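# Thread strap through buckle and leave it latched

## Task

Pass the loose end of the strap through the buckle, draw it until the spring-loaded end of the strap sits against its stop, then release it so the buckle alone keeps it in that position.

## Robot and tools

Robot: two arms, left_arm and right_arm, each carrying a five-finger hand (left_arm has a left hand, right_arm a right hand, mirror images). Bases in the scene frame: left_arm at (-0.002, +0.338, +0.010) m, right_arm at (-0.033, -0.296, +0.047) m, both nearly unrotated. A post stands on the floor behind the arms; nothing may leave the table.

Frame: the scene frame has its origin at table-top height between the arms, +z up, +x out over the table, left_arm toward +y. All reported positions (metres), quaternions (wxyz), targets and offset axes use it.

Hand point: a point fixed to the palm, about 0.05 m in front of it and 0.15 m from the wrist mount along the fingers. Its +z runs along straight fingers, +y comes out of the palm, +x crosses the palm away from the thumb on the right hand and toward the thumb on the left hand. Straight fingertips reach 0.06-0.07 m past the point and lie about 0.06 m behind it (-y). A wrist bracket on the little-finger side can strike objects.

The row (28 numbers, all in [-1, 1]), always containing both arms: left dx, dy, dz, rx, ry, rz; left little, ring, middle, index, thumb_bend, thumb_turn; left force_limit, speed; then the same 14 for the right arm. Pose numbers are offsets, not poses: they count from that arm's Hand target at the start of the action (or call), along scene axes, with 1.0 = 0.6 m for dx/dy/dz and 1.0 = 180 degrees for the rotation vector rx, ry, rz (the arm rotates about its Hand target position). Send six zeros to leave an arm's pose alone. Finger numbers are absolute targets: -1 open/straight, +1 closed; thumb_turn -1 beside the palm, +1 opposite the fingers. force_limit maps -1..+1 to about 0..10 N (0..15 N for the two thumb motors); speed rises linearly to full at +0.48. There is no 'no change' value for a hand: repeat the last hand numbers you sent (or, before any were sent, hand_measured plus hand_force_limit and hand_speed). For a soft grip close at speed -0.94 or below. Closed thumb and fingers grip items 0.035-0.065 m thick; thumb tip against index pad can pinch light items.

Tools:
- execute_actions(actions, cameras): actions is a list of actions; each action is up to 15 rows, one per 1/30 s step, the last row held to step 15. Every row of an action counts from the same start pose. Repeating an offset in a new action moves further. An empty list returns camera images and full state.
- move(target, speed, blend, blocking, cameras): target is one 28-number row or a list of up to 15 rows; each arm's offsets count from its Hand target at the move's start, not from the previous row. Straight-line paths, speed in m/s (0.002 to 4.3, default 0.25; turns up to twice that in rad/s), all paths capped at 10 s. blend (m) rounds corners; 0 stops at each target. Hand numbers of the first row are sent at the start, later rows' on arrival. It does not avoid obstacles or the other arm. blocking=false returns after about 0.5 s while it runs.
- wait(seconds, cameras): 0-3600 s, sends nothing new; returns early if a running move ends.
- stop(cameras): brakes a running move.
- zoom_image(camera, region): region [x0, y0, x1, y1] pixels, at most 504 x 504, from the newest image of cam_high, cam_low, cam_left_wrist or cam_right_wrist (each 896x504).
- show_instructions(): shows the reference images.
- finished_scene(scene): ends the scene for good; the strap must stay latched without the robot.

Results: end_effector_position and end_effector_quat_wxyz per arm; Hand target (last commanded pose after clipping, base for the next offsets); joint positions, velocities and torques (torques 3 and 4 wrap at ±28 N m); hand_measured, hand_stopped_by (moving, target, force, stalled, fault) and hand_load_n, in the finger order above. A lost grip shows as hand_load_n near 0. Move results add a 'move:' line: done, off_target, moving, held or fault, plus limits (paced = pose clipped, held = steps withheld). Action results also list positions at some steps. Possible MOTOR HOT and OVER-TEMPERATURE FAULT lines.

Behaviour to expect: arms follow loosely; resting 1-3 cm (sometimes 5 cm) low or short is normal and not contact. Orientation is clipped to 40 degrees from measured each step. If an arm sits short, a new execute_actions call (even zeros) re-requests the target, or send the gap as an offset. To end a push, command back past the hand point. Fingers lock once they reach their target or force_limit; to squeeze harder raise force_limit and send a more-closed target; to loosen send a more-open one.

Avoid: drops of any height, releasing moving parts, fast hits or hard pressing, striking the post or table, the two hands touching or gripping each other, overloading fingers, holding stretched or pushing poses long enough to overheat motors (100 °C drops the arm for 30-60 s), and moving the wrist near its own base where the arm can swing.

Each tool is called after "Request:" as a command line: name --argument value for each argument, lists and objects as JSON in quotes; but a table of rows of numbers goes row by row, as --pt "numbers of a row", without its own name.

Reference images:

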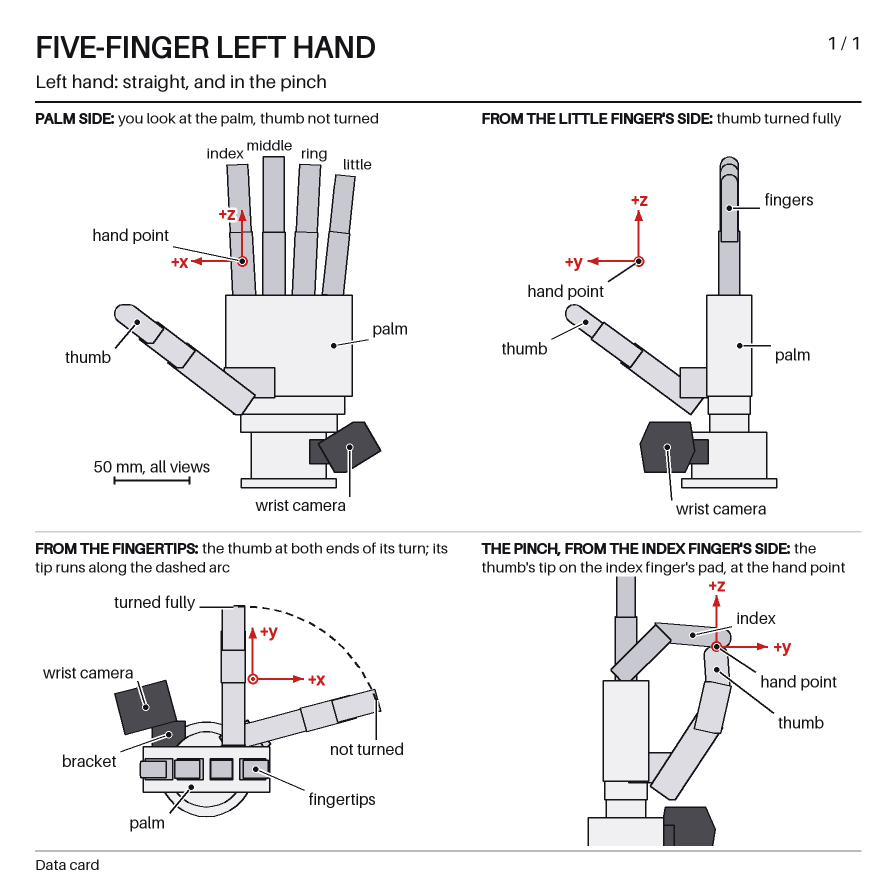

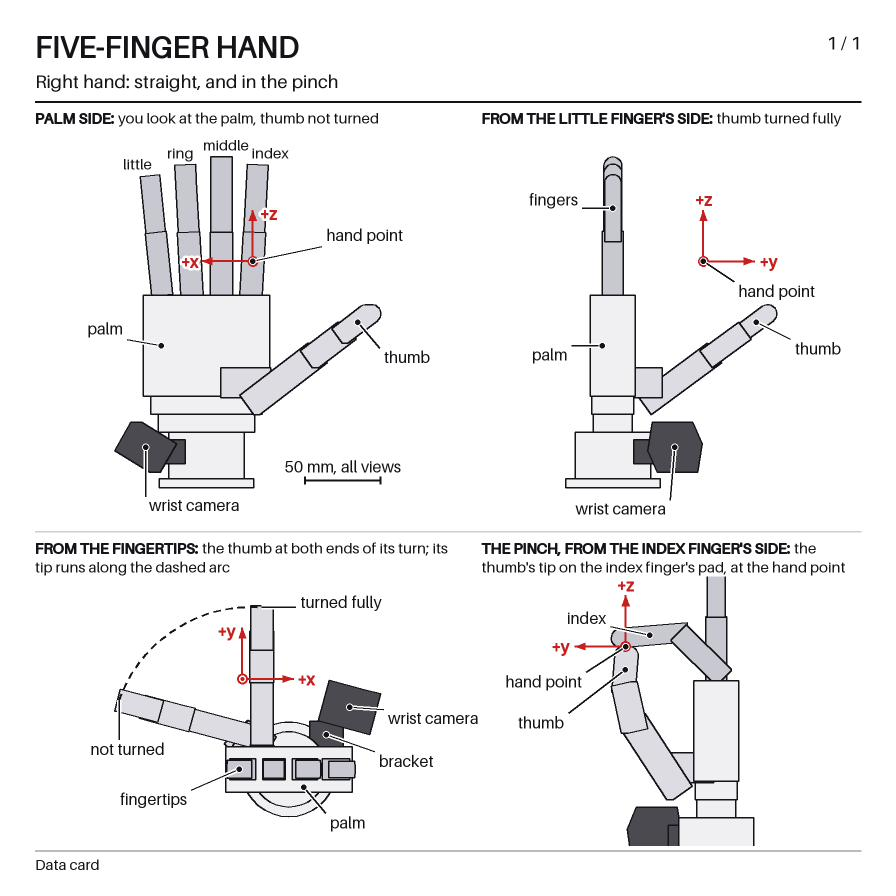

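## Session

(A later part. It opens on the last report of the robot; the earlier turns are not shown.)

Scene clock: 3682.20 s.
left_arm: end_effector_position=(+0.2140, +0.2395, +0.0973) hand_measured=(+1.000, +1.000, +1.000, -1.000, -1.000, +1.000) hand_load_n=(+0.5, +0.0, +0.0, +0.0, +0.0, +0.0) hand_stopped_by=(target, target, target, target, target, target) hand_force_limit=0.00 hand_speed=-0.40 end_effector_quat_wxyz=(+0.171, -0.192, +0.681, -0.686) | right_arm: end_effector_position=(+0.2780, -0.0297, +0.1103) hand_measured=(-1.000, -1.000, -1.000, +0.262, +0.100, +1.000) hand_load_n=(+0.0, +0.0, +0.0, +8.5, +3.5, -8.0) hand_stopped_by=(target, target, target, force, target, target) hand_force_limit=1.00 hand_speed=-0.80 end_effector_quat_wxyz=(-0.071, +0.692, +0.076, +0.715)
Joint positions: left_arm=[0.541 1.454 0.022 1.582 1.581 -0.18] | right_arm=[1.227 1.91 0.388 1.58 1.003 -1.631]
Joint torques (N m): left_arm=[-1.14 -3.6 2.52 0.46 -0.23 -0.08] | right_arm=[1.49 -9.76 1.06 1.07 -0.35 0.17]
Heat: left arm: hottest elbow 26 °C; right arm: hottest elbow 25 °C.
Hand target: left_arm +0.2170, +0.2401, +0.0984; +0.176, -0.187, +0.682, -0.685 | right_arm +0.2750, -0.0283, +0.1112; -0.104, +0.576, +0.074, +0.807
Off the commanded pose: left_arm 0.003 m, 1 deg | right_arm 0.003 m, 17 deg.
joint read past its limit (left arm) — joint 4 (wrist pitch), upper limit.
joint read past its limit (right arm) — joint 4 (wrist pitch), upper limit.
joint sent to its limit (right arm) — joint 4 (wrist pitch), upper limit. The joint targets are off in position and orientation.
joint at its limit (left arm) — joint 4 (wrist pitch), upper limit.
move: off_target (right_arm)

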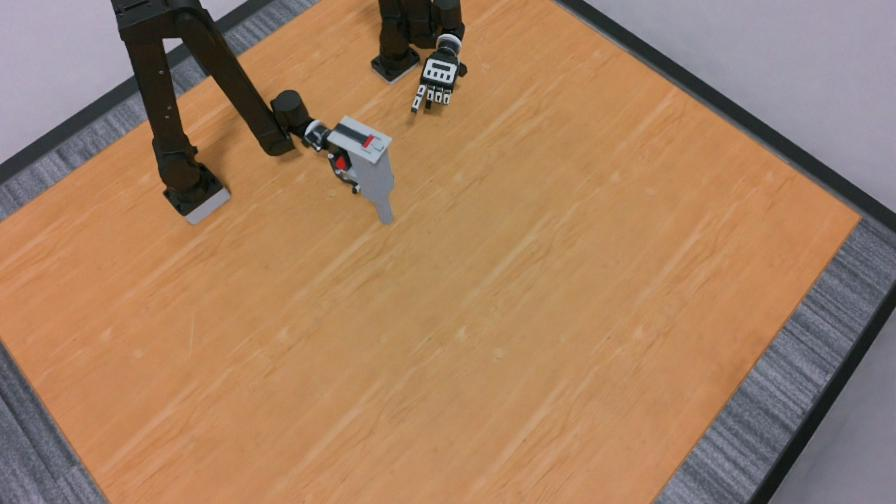

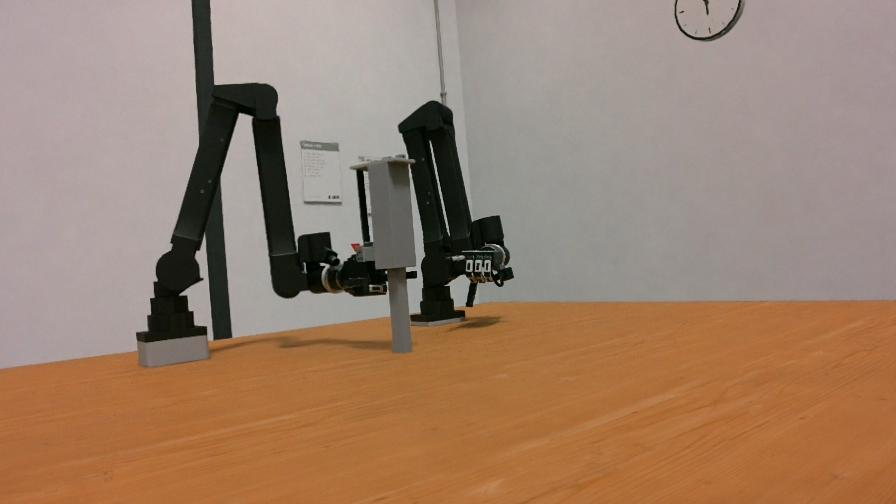

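Request:
move --pt "0 0 0 0 0 0 1 1 1 -1 -1 1 0 -0.4 0 0 0.005 0 0 0 -1 -1 -1 0.05 0.1 1 0.5 -0.8" --speed 0.03 --cameras '["cam_high","cam_right_wrist"]'

Request:
zoom_image --camera "cam_right_wrist" --region '[350, 150, 550, 350]'

Request:
zoom_image --camera "cam_high" --region '[350, 120, 400, 170]'

Scene clock: 3692.70 s.
left_arm: end_effector_position=(+0.2140, +0.2395, +0.0973) hand_measured=(+1.000, +1.000, +1.000, -1.000, -1.000, +1.000) hand_load_n=(+0.0, +0.0, +0.0, +0.0, +0.0, +0.0) hand_stopped_by=(target, target, target, target, target, target) hand_force_limit=0.00 hand_speed=-0.40 end_effector_quat_wxyz=(+0.171, -0.192, +0.681, -0.686) | right_arm: end_effector_position=(+0.2757, -0.0289, +0.1104) hand_measured=(-1.000, -1.000, -1.000, +0.050, +0.100, +1.000) hand_load_n=(+0.0, +0.0, +0.0, +0.0, +0.0, +0.5) hand_stopped_by=(target, target, target, target, target, target) hand_force_limit=0.50 hand_speed=-0.80 end_effector_quat_wxyz=(-0.078, +0.692, +0.073, +0.714)
Joint positions: left_arm=[0.541 1.454 0.022 1.582 1.581 -0.18] | right_arm=[1.233 1.906 0.384 1.58 1.003 -1.617]
Joint torques (N m): left_arm=[-1.08 -3.43 2.51 0.44 -0.23 -0.08] | right_arm=[1.49 -10.05 1.29 1.07 -0.33 0.08]
Heat: left arm: hottest elbow 26 °C; right arm: hottest elbow 25 °C.
Hand target: left_arm +0.2170, +0.2401, +0.0984; +0.176, -0.187, +0.682, -0.685 | right_arm +0.2750, -0.0283, +0.1142; -0.104, +0.576, +0.074, +0.807
Off the commanded pose: left_arm 0.003 m, 1 deg | right_arm 0.004 m, 17 deg.
joint read past its limit (left arm) — joint 4 (wrist pitch), upper limit.
joint read past its limit (right arm) — joint 4 (wrist pitch), upper limit.
joint sent to its limit (right arm) — joint 4 (wrist pitch), upper limit. The joint targets are off in position and orientation.
joint at its limit (left arm) — joint 4 (wrist pitch), upper limit.
move: off_target (right_arm)
cam_right_wrist: T_world_to_cam=[[0.23269, -0.94642, 0.22392, -0.11271], [-0.37, -0.29907, -0.87957, 0.20042], [0.89942, 0.12182, -0.41977, -0.08075]] pos_world=[0.17301, -0.03689, 0.16763]

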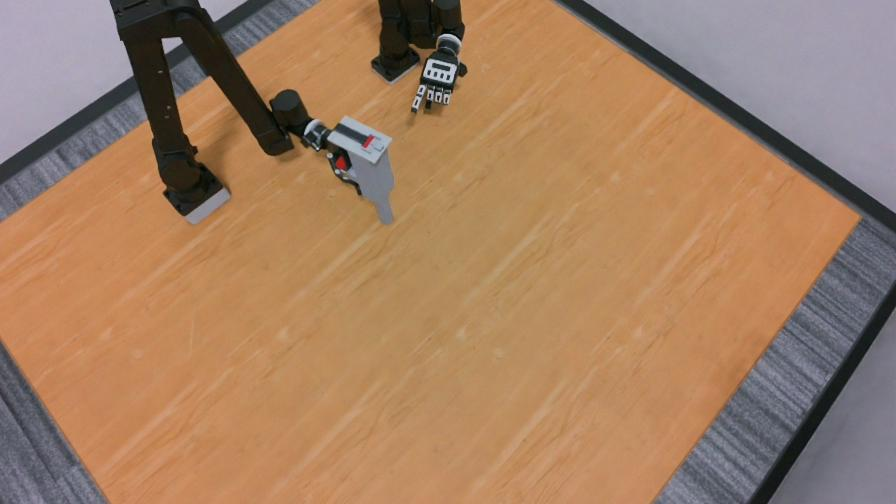

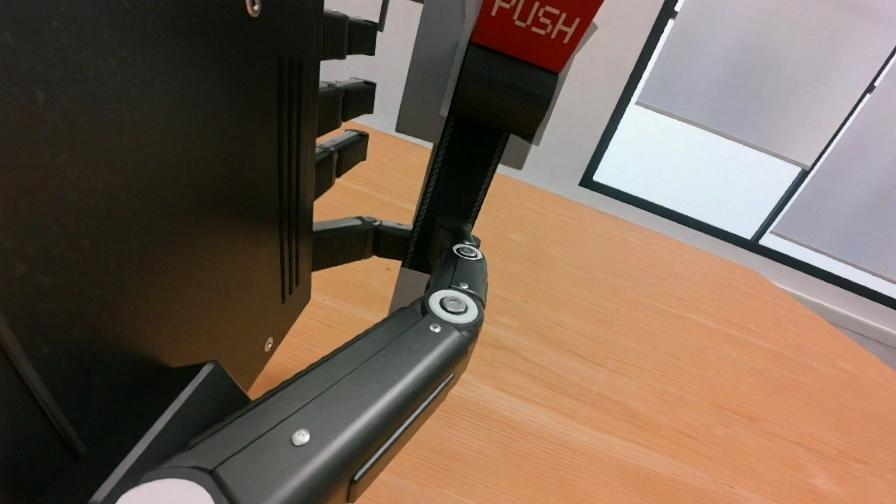

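Scaled by 2.520.

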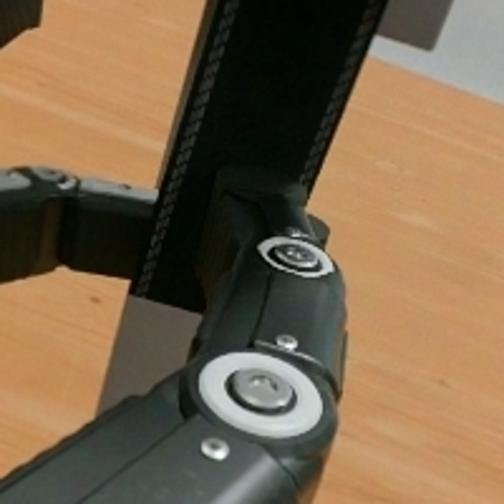

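Scaled by 10.080.

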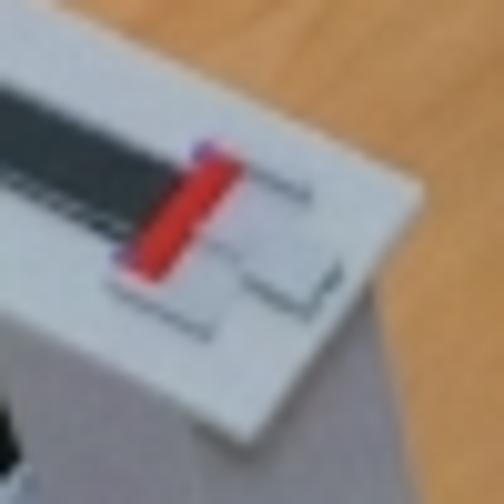

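Request:
move --pt "0 0 0 0 0 0 1 1 1 -1 -1 1 0 -0.4 0 0 0 0 0 0 -1 -1 -1 0.05 -0.7 1 0.5 -0.6" --speed 0.03 --cameras '["cam_high","cam_right_wrist"]'

Request:
zoom_image --camera "cam_high" --region '[350, 120, 400, 170]'

Scene clock: 3697.87 s.
left_arm: end_effector_position=(+0.2140, +0.2395, +0.0973) hand_measured=(+1.000, +1.000, +1.000, -1.000, -1.000, +1.000) hand_load_n=(+0.0, +0.0, +0.0, +0.0, -0.5, +0.0) hand_stopped_by=(target, target, target, target, target, target) hand_force_limit=0.00 hand_speed=-0.40 end_effector_quat_wxyz=(+0.171, -0.192, +0.681, -0.686) | right_arm: end_effector_position=(+0.2757, -0.0289, +0.1104) hand_measured=(-1.000, -1.000, -1.000, +0.050, -0.700, +1.000) hand_load_n=(+0.0, +0.0, +0.0, +0.0, +0.0, +0.0) hand_stopped_by=(target, target, target, target, target, target) hand_force_limit=0.50 hand_speed=-0.60 end_effector_quat_wxyz=(-0.078, +0.692, +0.073, +0.714)
Joint positions: left_arm=[0.541 1.454 0.022 1.582 1.581 -0.18] | right_arm=[1.233 1.906 0.384 1.58 1.003 -1.617]
Joint torques (N m): left_arm=[-1.14 -3.55 2.5 0.46 -0.23 -0.08] | right_arm=[1.49 -10.05 1.28 1.07 -0.33 0.08]
Heat: left arm: hottest elbow 26 °C; right arm: hottest shoulder 25 °C.
Hand target: left_arm +0.2170, +0.2401, +0.0984; +0.176, -0.187, +0.682, -0.685 | right_arm +0.2750, -0.0283, +0.1142; -0.104, +0.576, +0.074, +0.807
Off the commanded pose: left_arm 0.003 m, 1 deg | right_arm 0.004 m, 17 deg.
joint read past its limit (left arm) — joint 4 (wrist pitch), upper limit.
joint read past its limit (right arm) — joint 4 (wrist pitch), upper limit.
joint sent to its limit (right arm) — joint 4 (wrist pitch), upper limit. The joint targets are off in position and orientation.
joint at its limit (left arm) — joint 4 (wrist pitch), upper limit.
move: done
cam_right_wrist: T_world_to_cam=[[0.23269, -0.94642, 0.22392, -0.11271], [-0.37, -0.29907, -0.87957, 0.20042], [0.89942, 0.12182, -0.41977, -0.08075]] pos_world=[0.17301, -0.03689, 0.16763]

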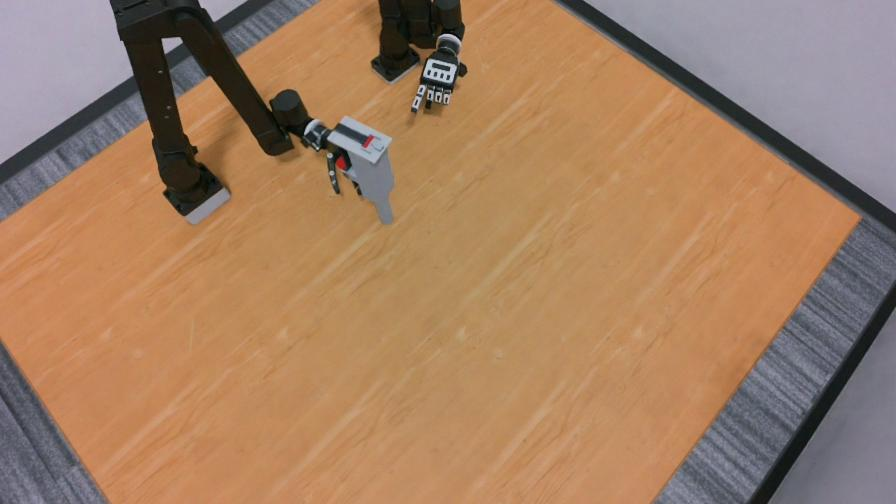

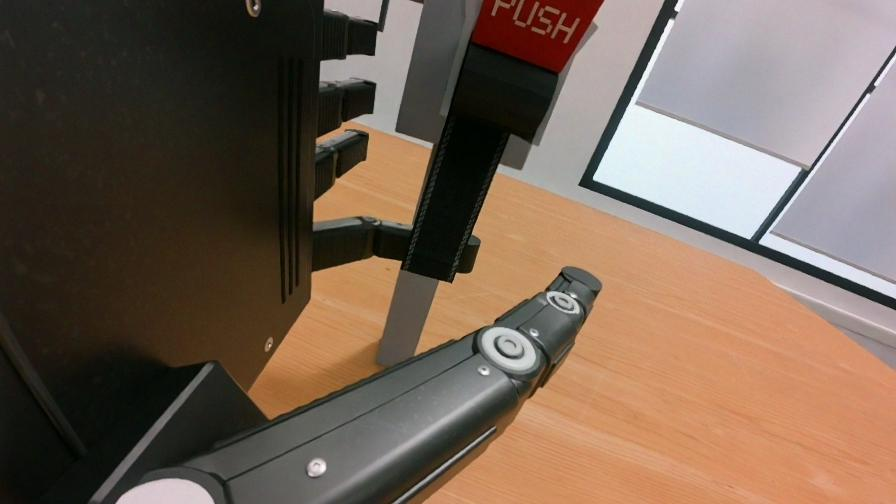

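Scaled by 10.080.

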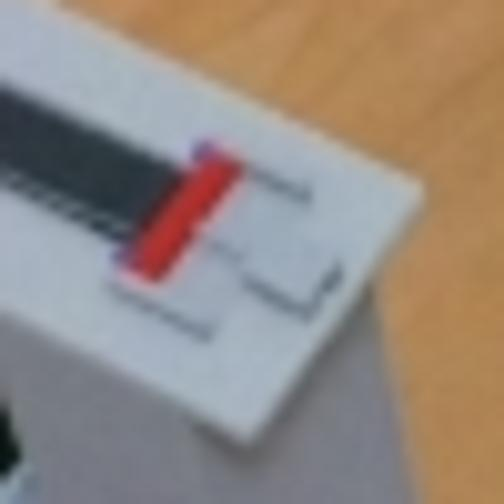

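Request:
move --pt "0 0 0 0 0 0 1 1 1 -1 -1 1 0 -0.4 -0.0208 0.085 0 0 0 0 -1 -1 -1 0.05 -0.7 1 0.5 -0.6" --speed 0.05 --cameras '["cam_high","cam_right_wrist"]'

Request:
zoom_image --camera "cam_high" --region '[350, 120, 400, 170]'

Scene clock: 3708.17 s.
left_arm: end_effector_position=(+0.2140, +0.2395, +0.0973) hand_measured=(+1.000, +1.000, +1.000, -1.000, -1.000, +1.000) hand_load_n=(+0.0, +0.0, +0.0, +0.0, +0.0, +0.0) hand_stopped_by=(target, target, target, target, target, target) hand_force_limit=0.00 hand_speed=-0.40 end_effector_quat_wxyz=(+0.171, -0.192, +0.681, -0.686) | right_arm: end_effector_position=(+0.2632, +0.0127, +0.1145) hand_measured=(-1.000, -1.000, -1.000, +0.050, -0.700, +1.000) hand_load_n=(+0.0, +0.0, +0.0, +0.0, +0.0, +0.0) hand_stopped_by=(target, target, target, target, target, target) hand_force_limit=0.50 hand_speed=-0.60 end_effector_quat_wxyz=(-0.098, +0.683, +0.068, +0.720)
Joint positions: left_arm=[0.541 1.454 0.022 1.582 1.581 -0.18] | right_arm=[1.309 1.932 0.468 1.58 1.057 -1.637]
Joint torques (N m): left_arm=[-1.2 -3.55 2.48 0.44 -0.24 -0.09] | right_arm=[2.26 -8.53 3.97 1.02 0.08 -0.24]
Heat: left arm: hottest elbow 26 °C; right arm: hottest shoulder 25 °C.
Hand target: left_arm +0.2170, +0.2401, +0.0984; +0.176, -0.187, +0.682, -0.685 | right_arm +0.2625, +0.0227, +0.1142; -0.104, +0.576, +0.074, +0.807
Off the commanded pose: left_arm 0.003 m, 1 deg | right_arm 0.010 m, 16 deg.
joint read past its limit (left arm) — joint 4 (wrist pitch), upper limit.
joint read past its limit (right arm) — joint 4 (wrist pitch), upper limit.
joint sent to its limit (right arm) — joint 4 (wrist pitch), upper limit. The joint targets are off in position and orientation.
joint at its limit (left arm) — joint 4 (wrist pitch), upper limit.
move: off_target (right_arm)
cam_right_wrist: T_world_to_cam=[[0.24861, -0.94923, 0.19275, -0.07199], [-0.34801, -0.27325, -0.89679, 0.20776], [0.90393, 0.15587, -0.39827, -0.07688]] pos_world=[0.1597, 0.00041, 0.16957]

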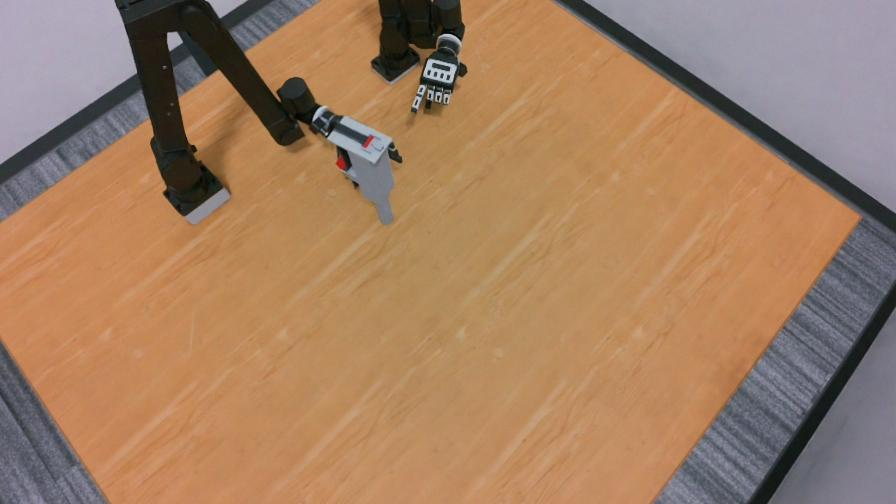

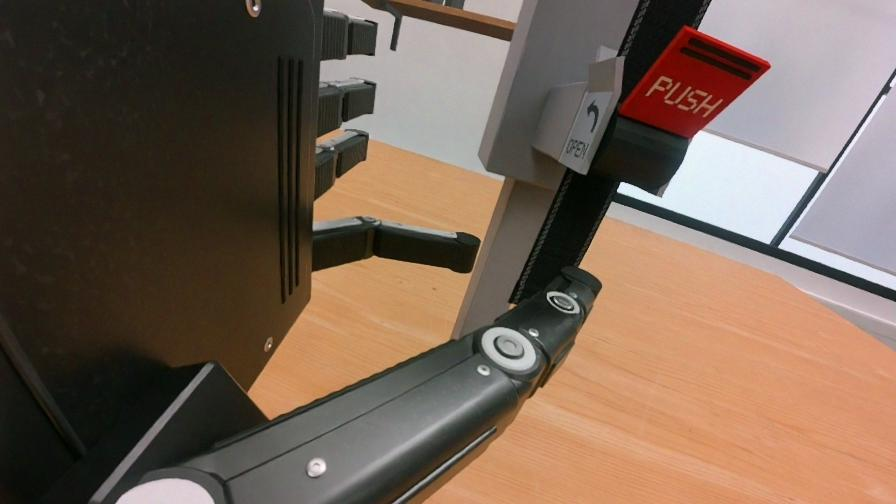

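Scaled by 10.080.

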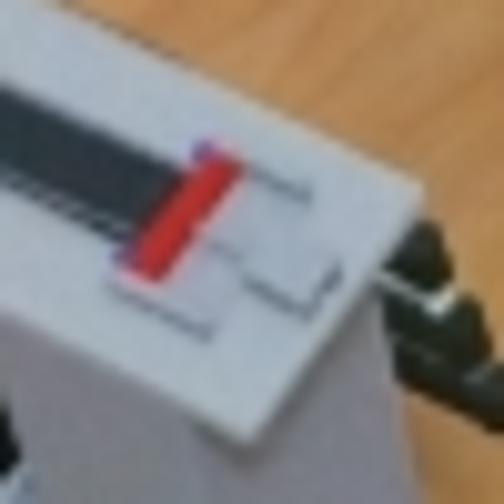

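Request:
move --pt "0 0 0 0 0 0 1 1 1 -1 -1 1 0 -0.4 -0.12 -0.02 -0.01 0 0 0 -1 -1 -1 0.05 -0.7 1 0.5 -0.6" --speed 0.08 --cameras '["cam_high","cam_low","cam_right_wrist"]'

Request:
zoom_image --camera "cam_high" --region '[350, 120, 400, 170]'

Request:
zoom_image --camera "cam_low" --region '[325, 215, 415, 305]'

Scene clock: 3714.90 s.
left_arm: end_effector_position=(+0.2140, +0.2395, +0.0973) hand_measured=(+1.000, +1.000, +1.000, -1.000, -1.000, +1.000) hand_load_n=(+0.0, +0.0, +0.0, +0.0, +0.0, +0.0) hand_stopped_by=(target, target, target, target, target, target) hand_force_limit=0.00 hand_speed=-0.40 end_effector_quat_wxyz=(+0.171, -0.192, +0.681, -0.686) | right_arm: end_effector_position=(+0.1932, +0.0104, +0.1054) hand_measured=(-1.000, -1.000, -1.000, +0.050, -0.700, +1.000) hand_load_n=(+0.0, +0.0, +0.0, +0.0, +0.0, +0.5) hand_stopped_by=(target, target, target, target, target, target) hand_force_limit=0.50 hand_speed=-0.60 end_effector_quat_wxyz=(-0.088, +0.694, +0.080, +0.710)
Joint positions: left_arm=[0.541 1.454 0.022 1.582 1.581 -0.18] | right_arm=[1.517 1.932 0.43 1.58 1.262 -1.637]
Joint torques (N m): left_arm=[-1.2 -3.49 2.5 0.43 -0.23 -0.09] | right_arm=[2.14 -9.88 1.37 0.87 0.11 -0.04]
Heat: left arm: hottest elbow 26 °C; right arm: hottest shoulder 25 °C.
Hand target: left_arm +0.2170, +0.2401, +0.0984; +0.176, -0.187, +0.682, -0.685 | right_arm +0.1905, +0.0107, +0.1082; -0.104, +0.576, +0.074, +0.807
Off the commanded pose: left_arm 0.003 m, 1 deg | right_arm 0.004 m, 18 deg.
joint read past its limit (left arm) — joint 4 (wrist pitch), upper limit.
joint read past its limit (right arm) — joint 4 (wrist pitch), upper limit.
joint sent to its limit (right arm) — joint 4 (wrist pitch), upper limit. The joint targets are off in position and orientation.
joint at its limit (left arm) — joint 4 (wrist pitch), upper limit.
move: off_target (right_arm)
cam_right_wrist: T_world_to_cam=[[0.25778, -0.94119, 0.21843, -0.05944], [-0.37007, -0.30501, -0.87751, 0.17716], [0.89252, 0.14537, -0.42693, -0.01149]] pos_world=[0.09114, -0.00023, 0.16354]

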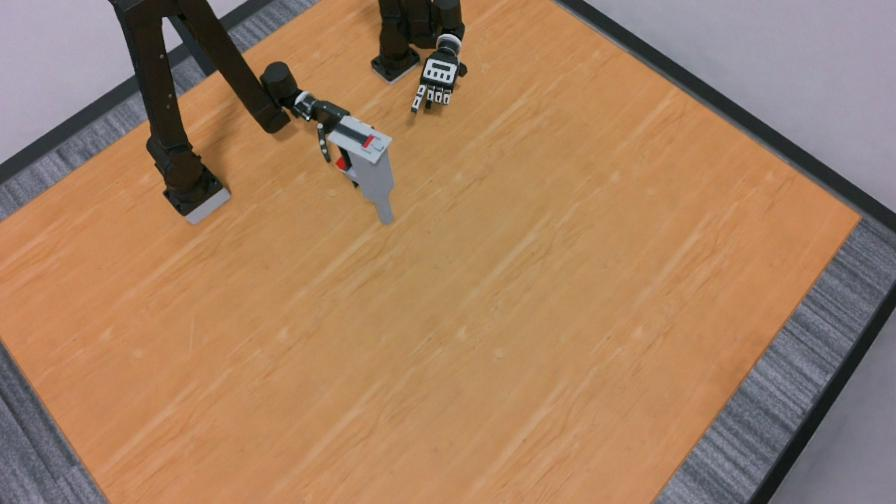

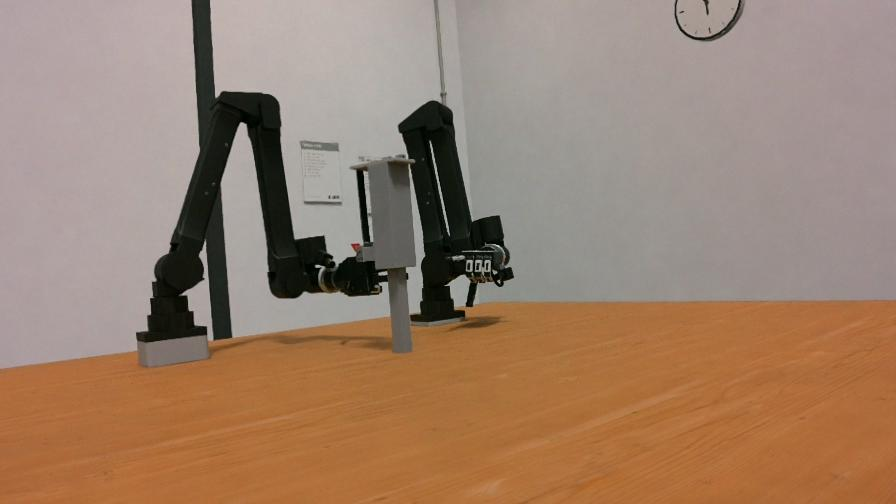

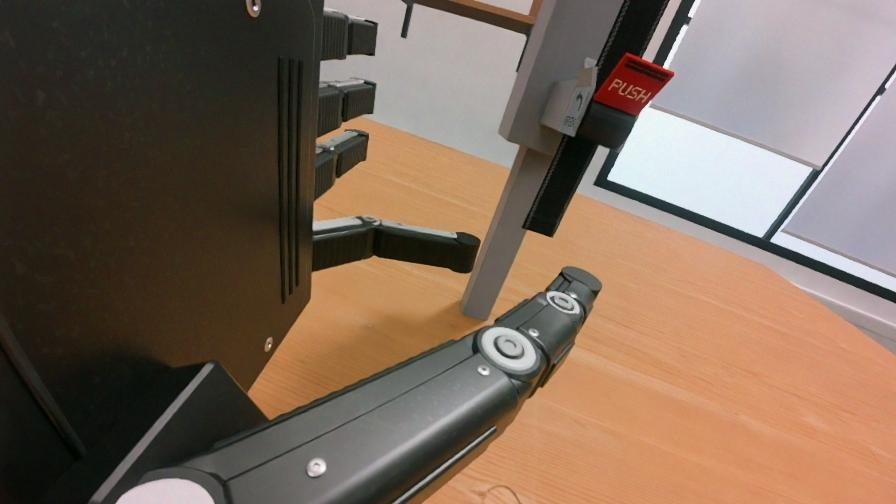

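Scaled by 10.080.

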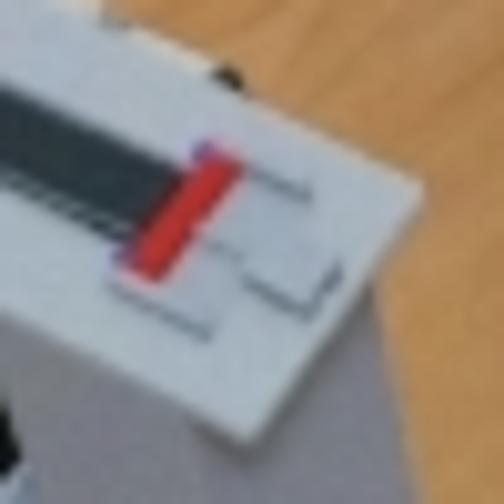

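Scaled by 5.600.

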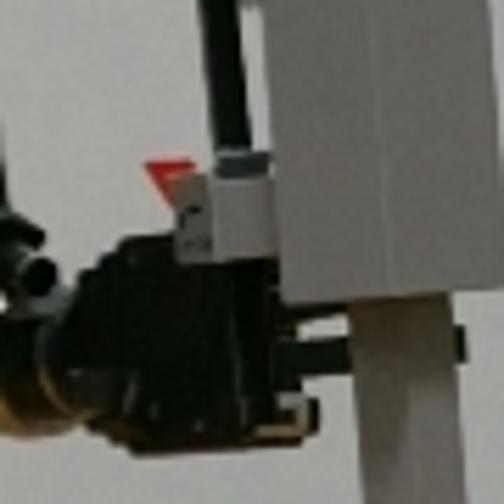

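Request:
move --pt "0 0 0 0 0 0 1 1 1 -1 -1 1 0 -0.4 -0.06 -0.06 0 0 0 0 -1 -1 -1 0.05 -0.7 1 0.5 -0.6" --speed 0.08 --cameras '["cam_high","cam_right_wrist"]'

Request:
zoom_image --camera "cam_high" --region '[350, 120, 400, 170]'

Request:
zoom_image --camera "cam_right_wrist" --region '[500, 0, 700, 250]'

Scene clock: 3720.93 s.
left_arm: end_effector_position=(+0.2140, +0.2395, +0.0973) hand_measured=(+1.000, +1.000, +1.000, -1.000, -1.000, +1.000) hand_load_n=(+0.0, +0.5, +0.0, +0.0, +0.0, +0.0) hand_stopped_by=(target, target, target, target, target, target) hand_force_limit=0.00 hand_speed=-0.40 end_effector_quat_wxyz=(+0.171, -0.192, +0.681, -0.686) | right_arm: end_effector_position=(+0.1572, -0.0261, +0.1055) hand_measured=(-1.000, -1.000, -1.000, +0.050, -0.700, +1.000) hand_load_n=(+0.0, +0.0, +0.0, +0.0, +0.0, +0.5) hand_stopped_by=(target, target, target, target, target, target) hand_force_limit=0.50 hand_speed=-0.60 end_effector_quat_wxyz=(-0.077, +0.700, +0.089, +0.704)
Joint positions: left_arm=[0.541 1.454 0.022 1.582 1.581 -0.18] | right_arm=[1.634 1.892 0.332 1.58 1.383 -1.608]
Joint torques (N m): left_arm=[-0.97 -3.55 2.51 0.46 -0.23 -0.09] | right_arm=[2.2 -9.23 0.87 0.8 0.16 0.11]
Heat: left arm: hottest elbow 26 °C; right arm: hottest shoulder 25 °C.
Hand target: left_arm +0.2170, +0.2401, +0.0984; +0.176, -0.187, +0.682, -0.685 | right_arm +0.1545, -0.0253, +0.1082; -0.104, +0.576, +0.074, +0.807
Off the commanded pose: left_arm 0.003 m, 1 deg | right_arm 0.004 m, 19 deg.
joint read past its limit (left arm) — joint 4 (wrist pitch), upper limit.
joint read past its limit (right arm) — joint 4 (wrist pitch), upper limit.
joint sent to its limit (right arm) — joint 4 (wrist pitch), upper limit. The joint targets are off in orientation, not in position.
joint at its limit (left arm) — joint 4 (wrist pitch), upper limit.
move: off_target (right_arm)
cam_right_wrist: T_world_to_cam=[[0.25698, -0.93538, 0.24296, -0.08697], [-0.38309, -0.3294, -0.86298, 0.15265], [0.88724, 0.1287, -0.44298, 0.02802]] pos_world=[0.05596, -0.03468, 0.16528]

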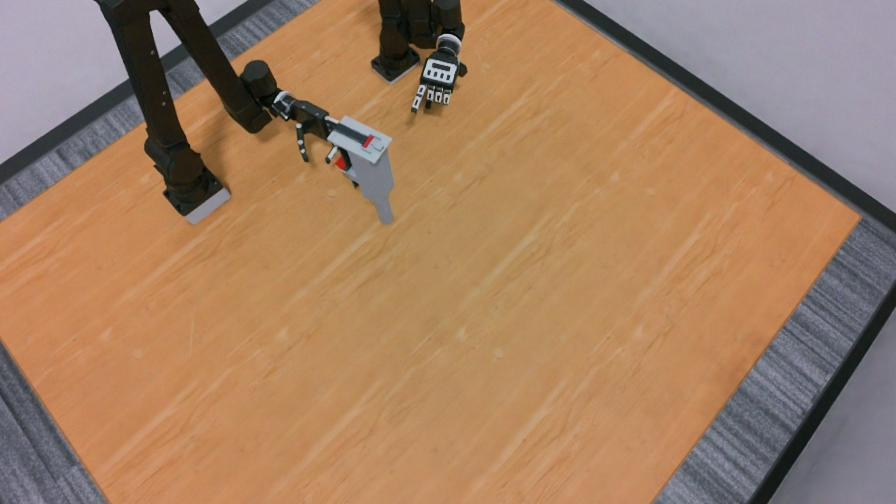

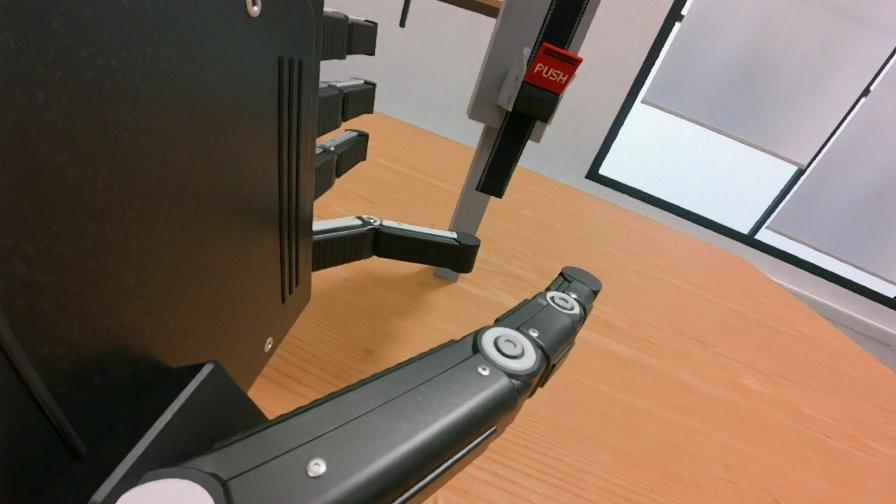

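Scaled by 10.080.

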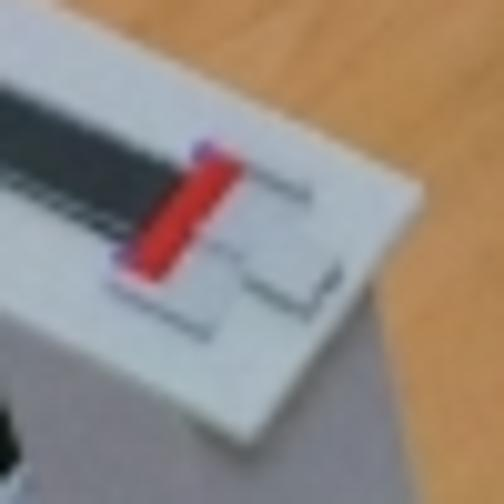

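Scaled by 2.016.

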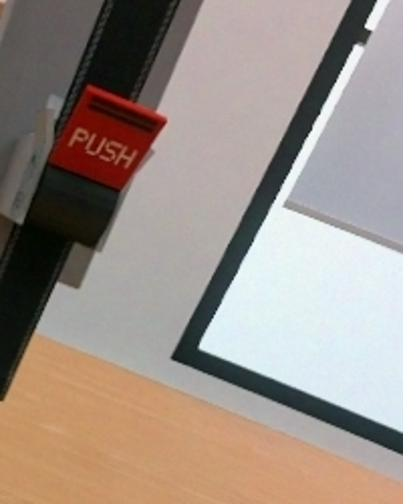

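Request:
finished_scene

The scene is finished: the task was done.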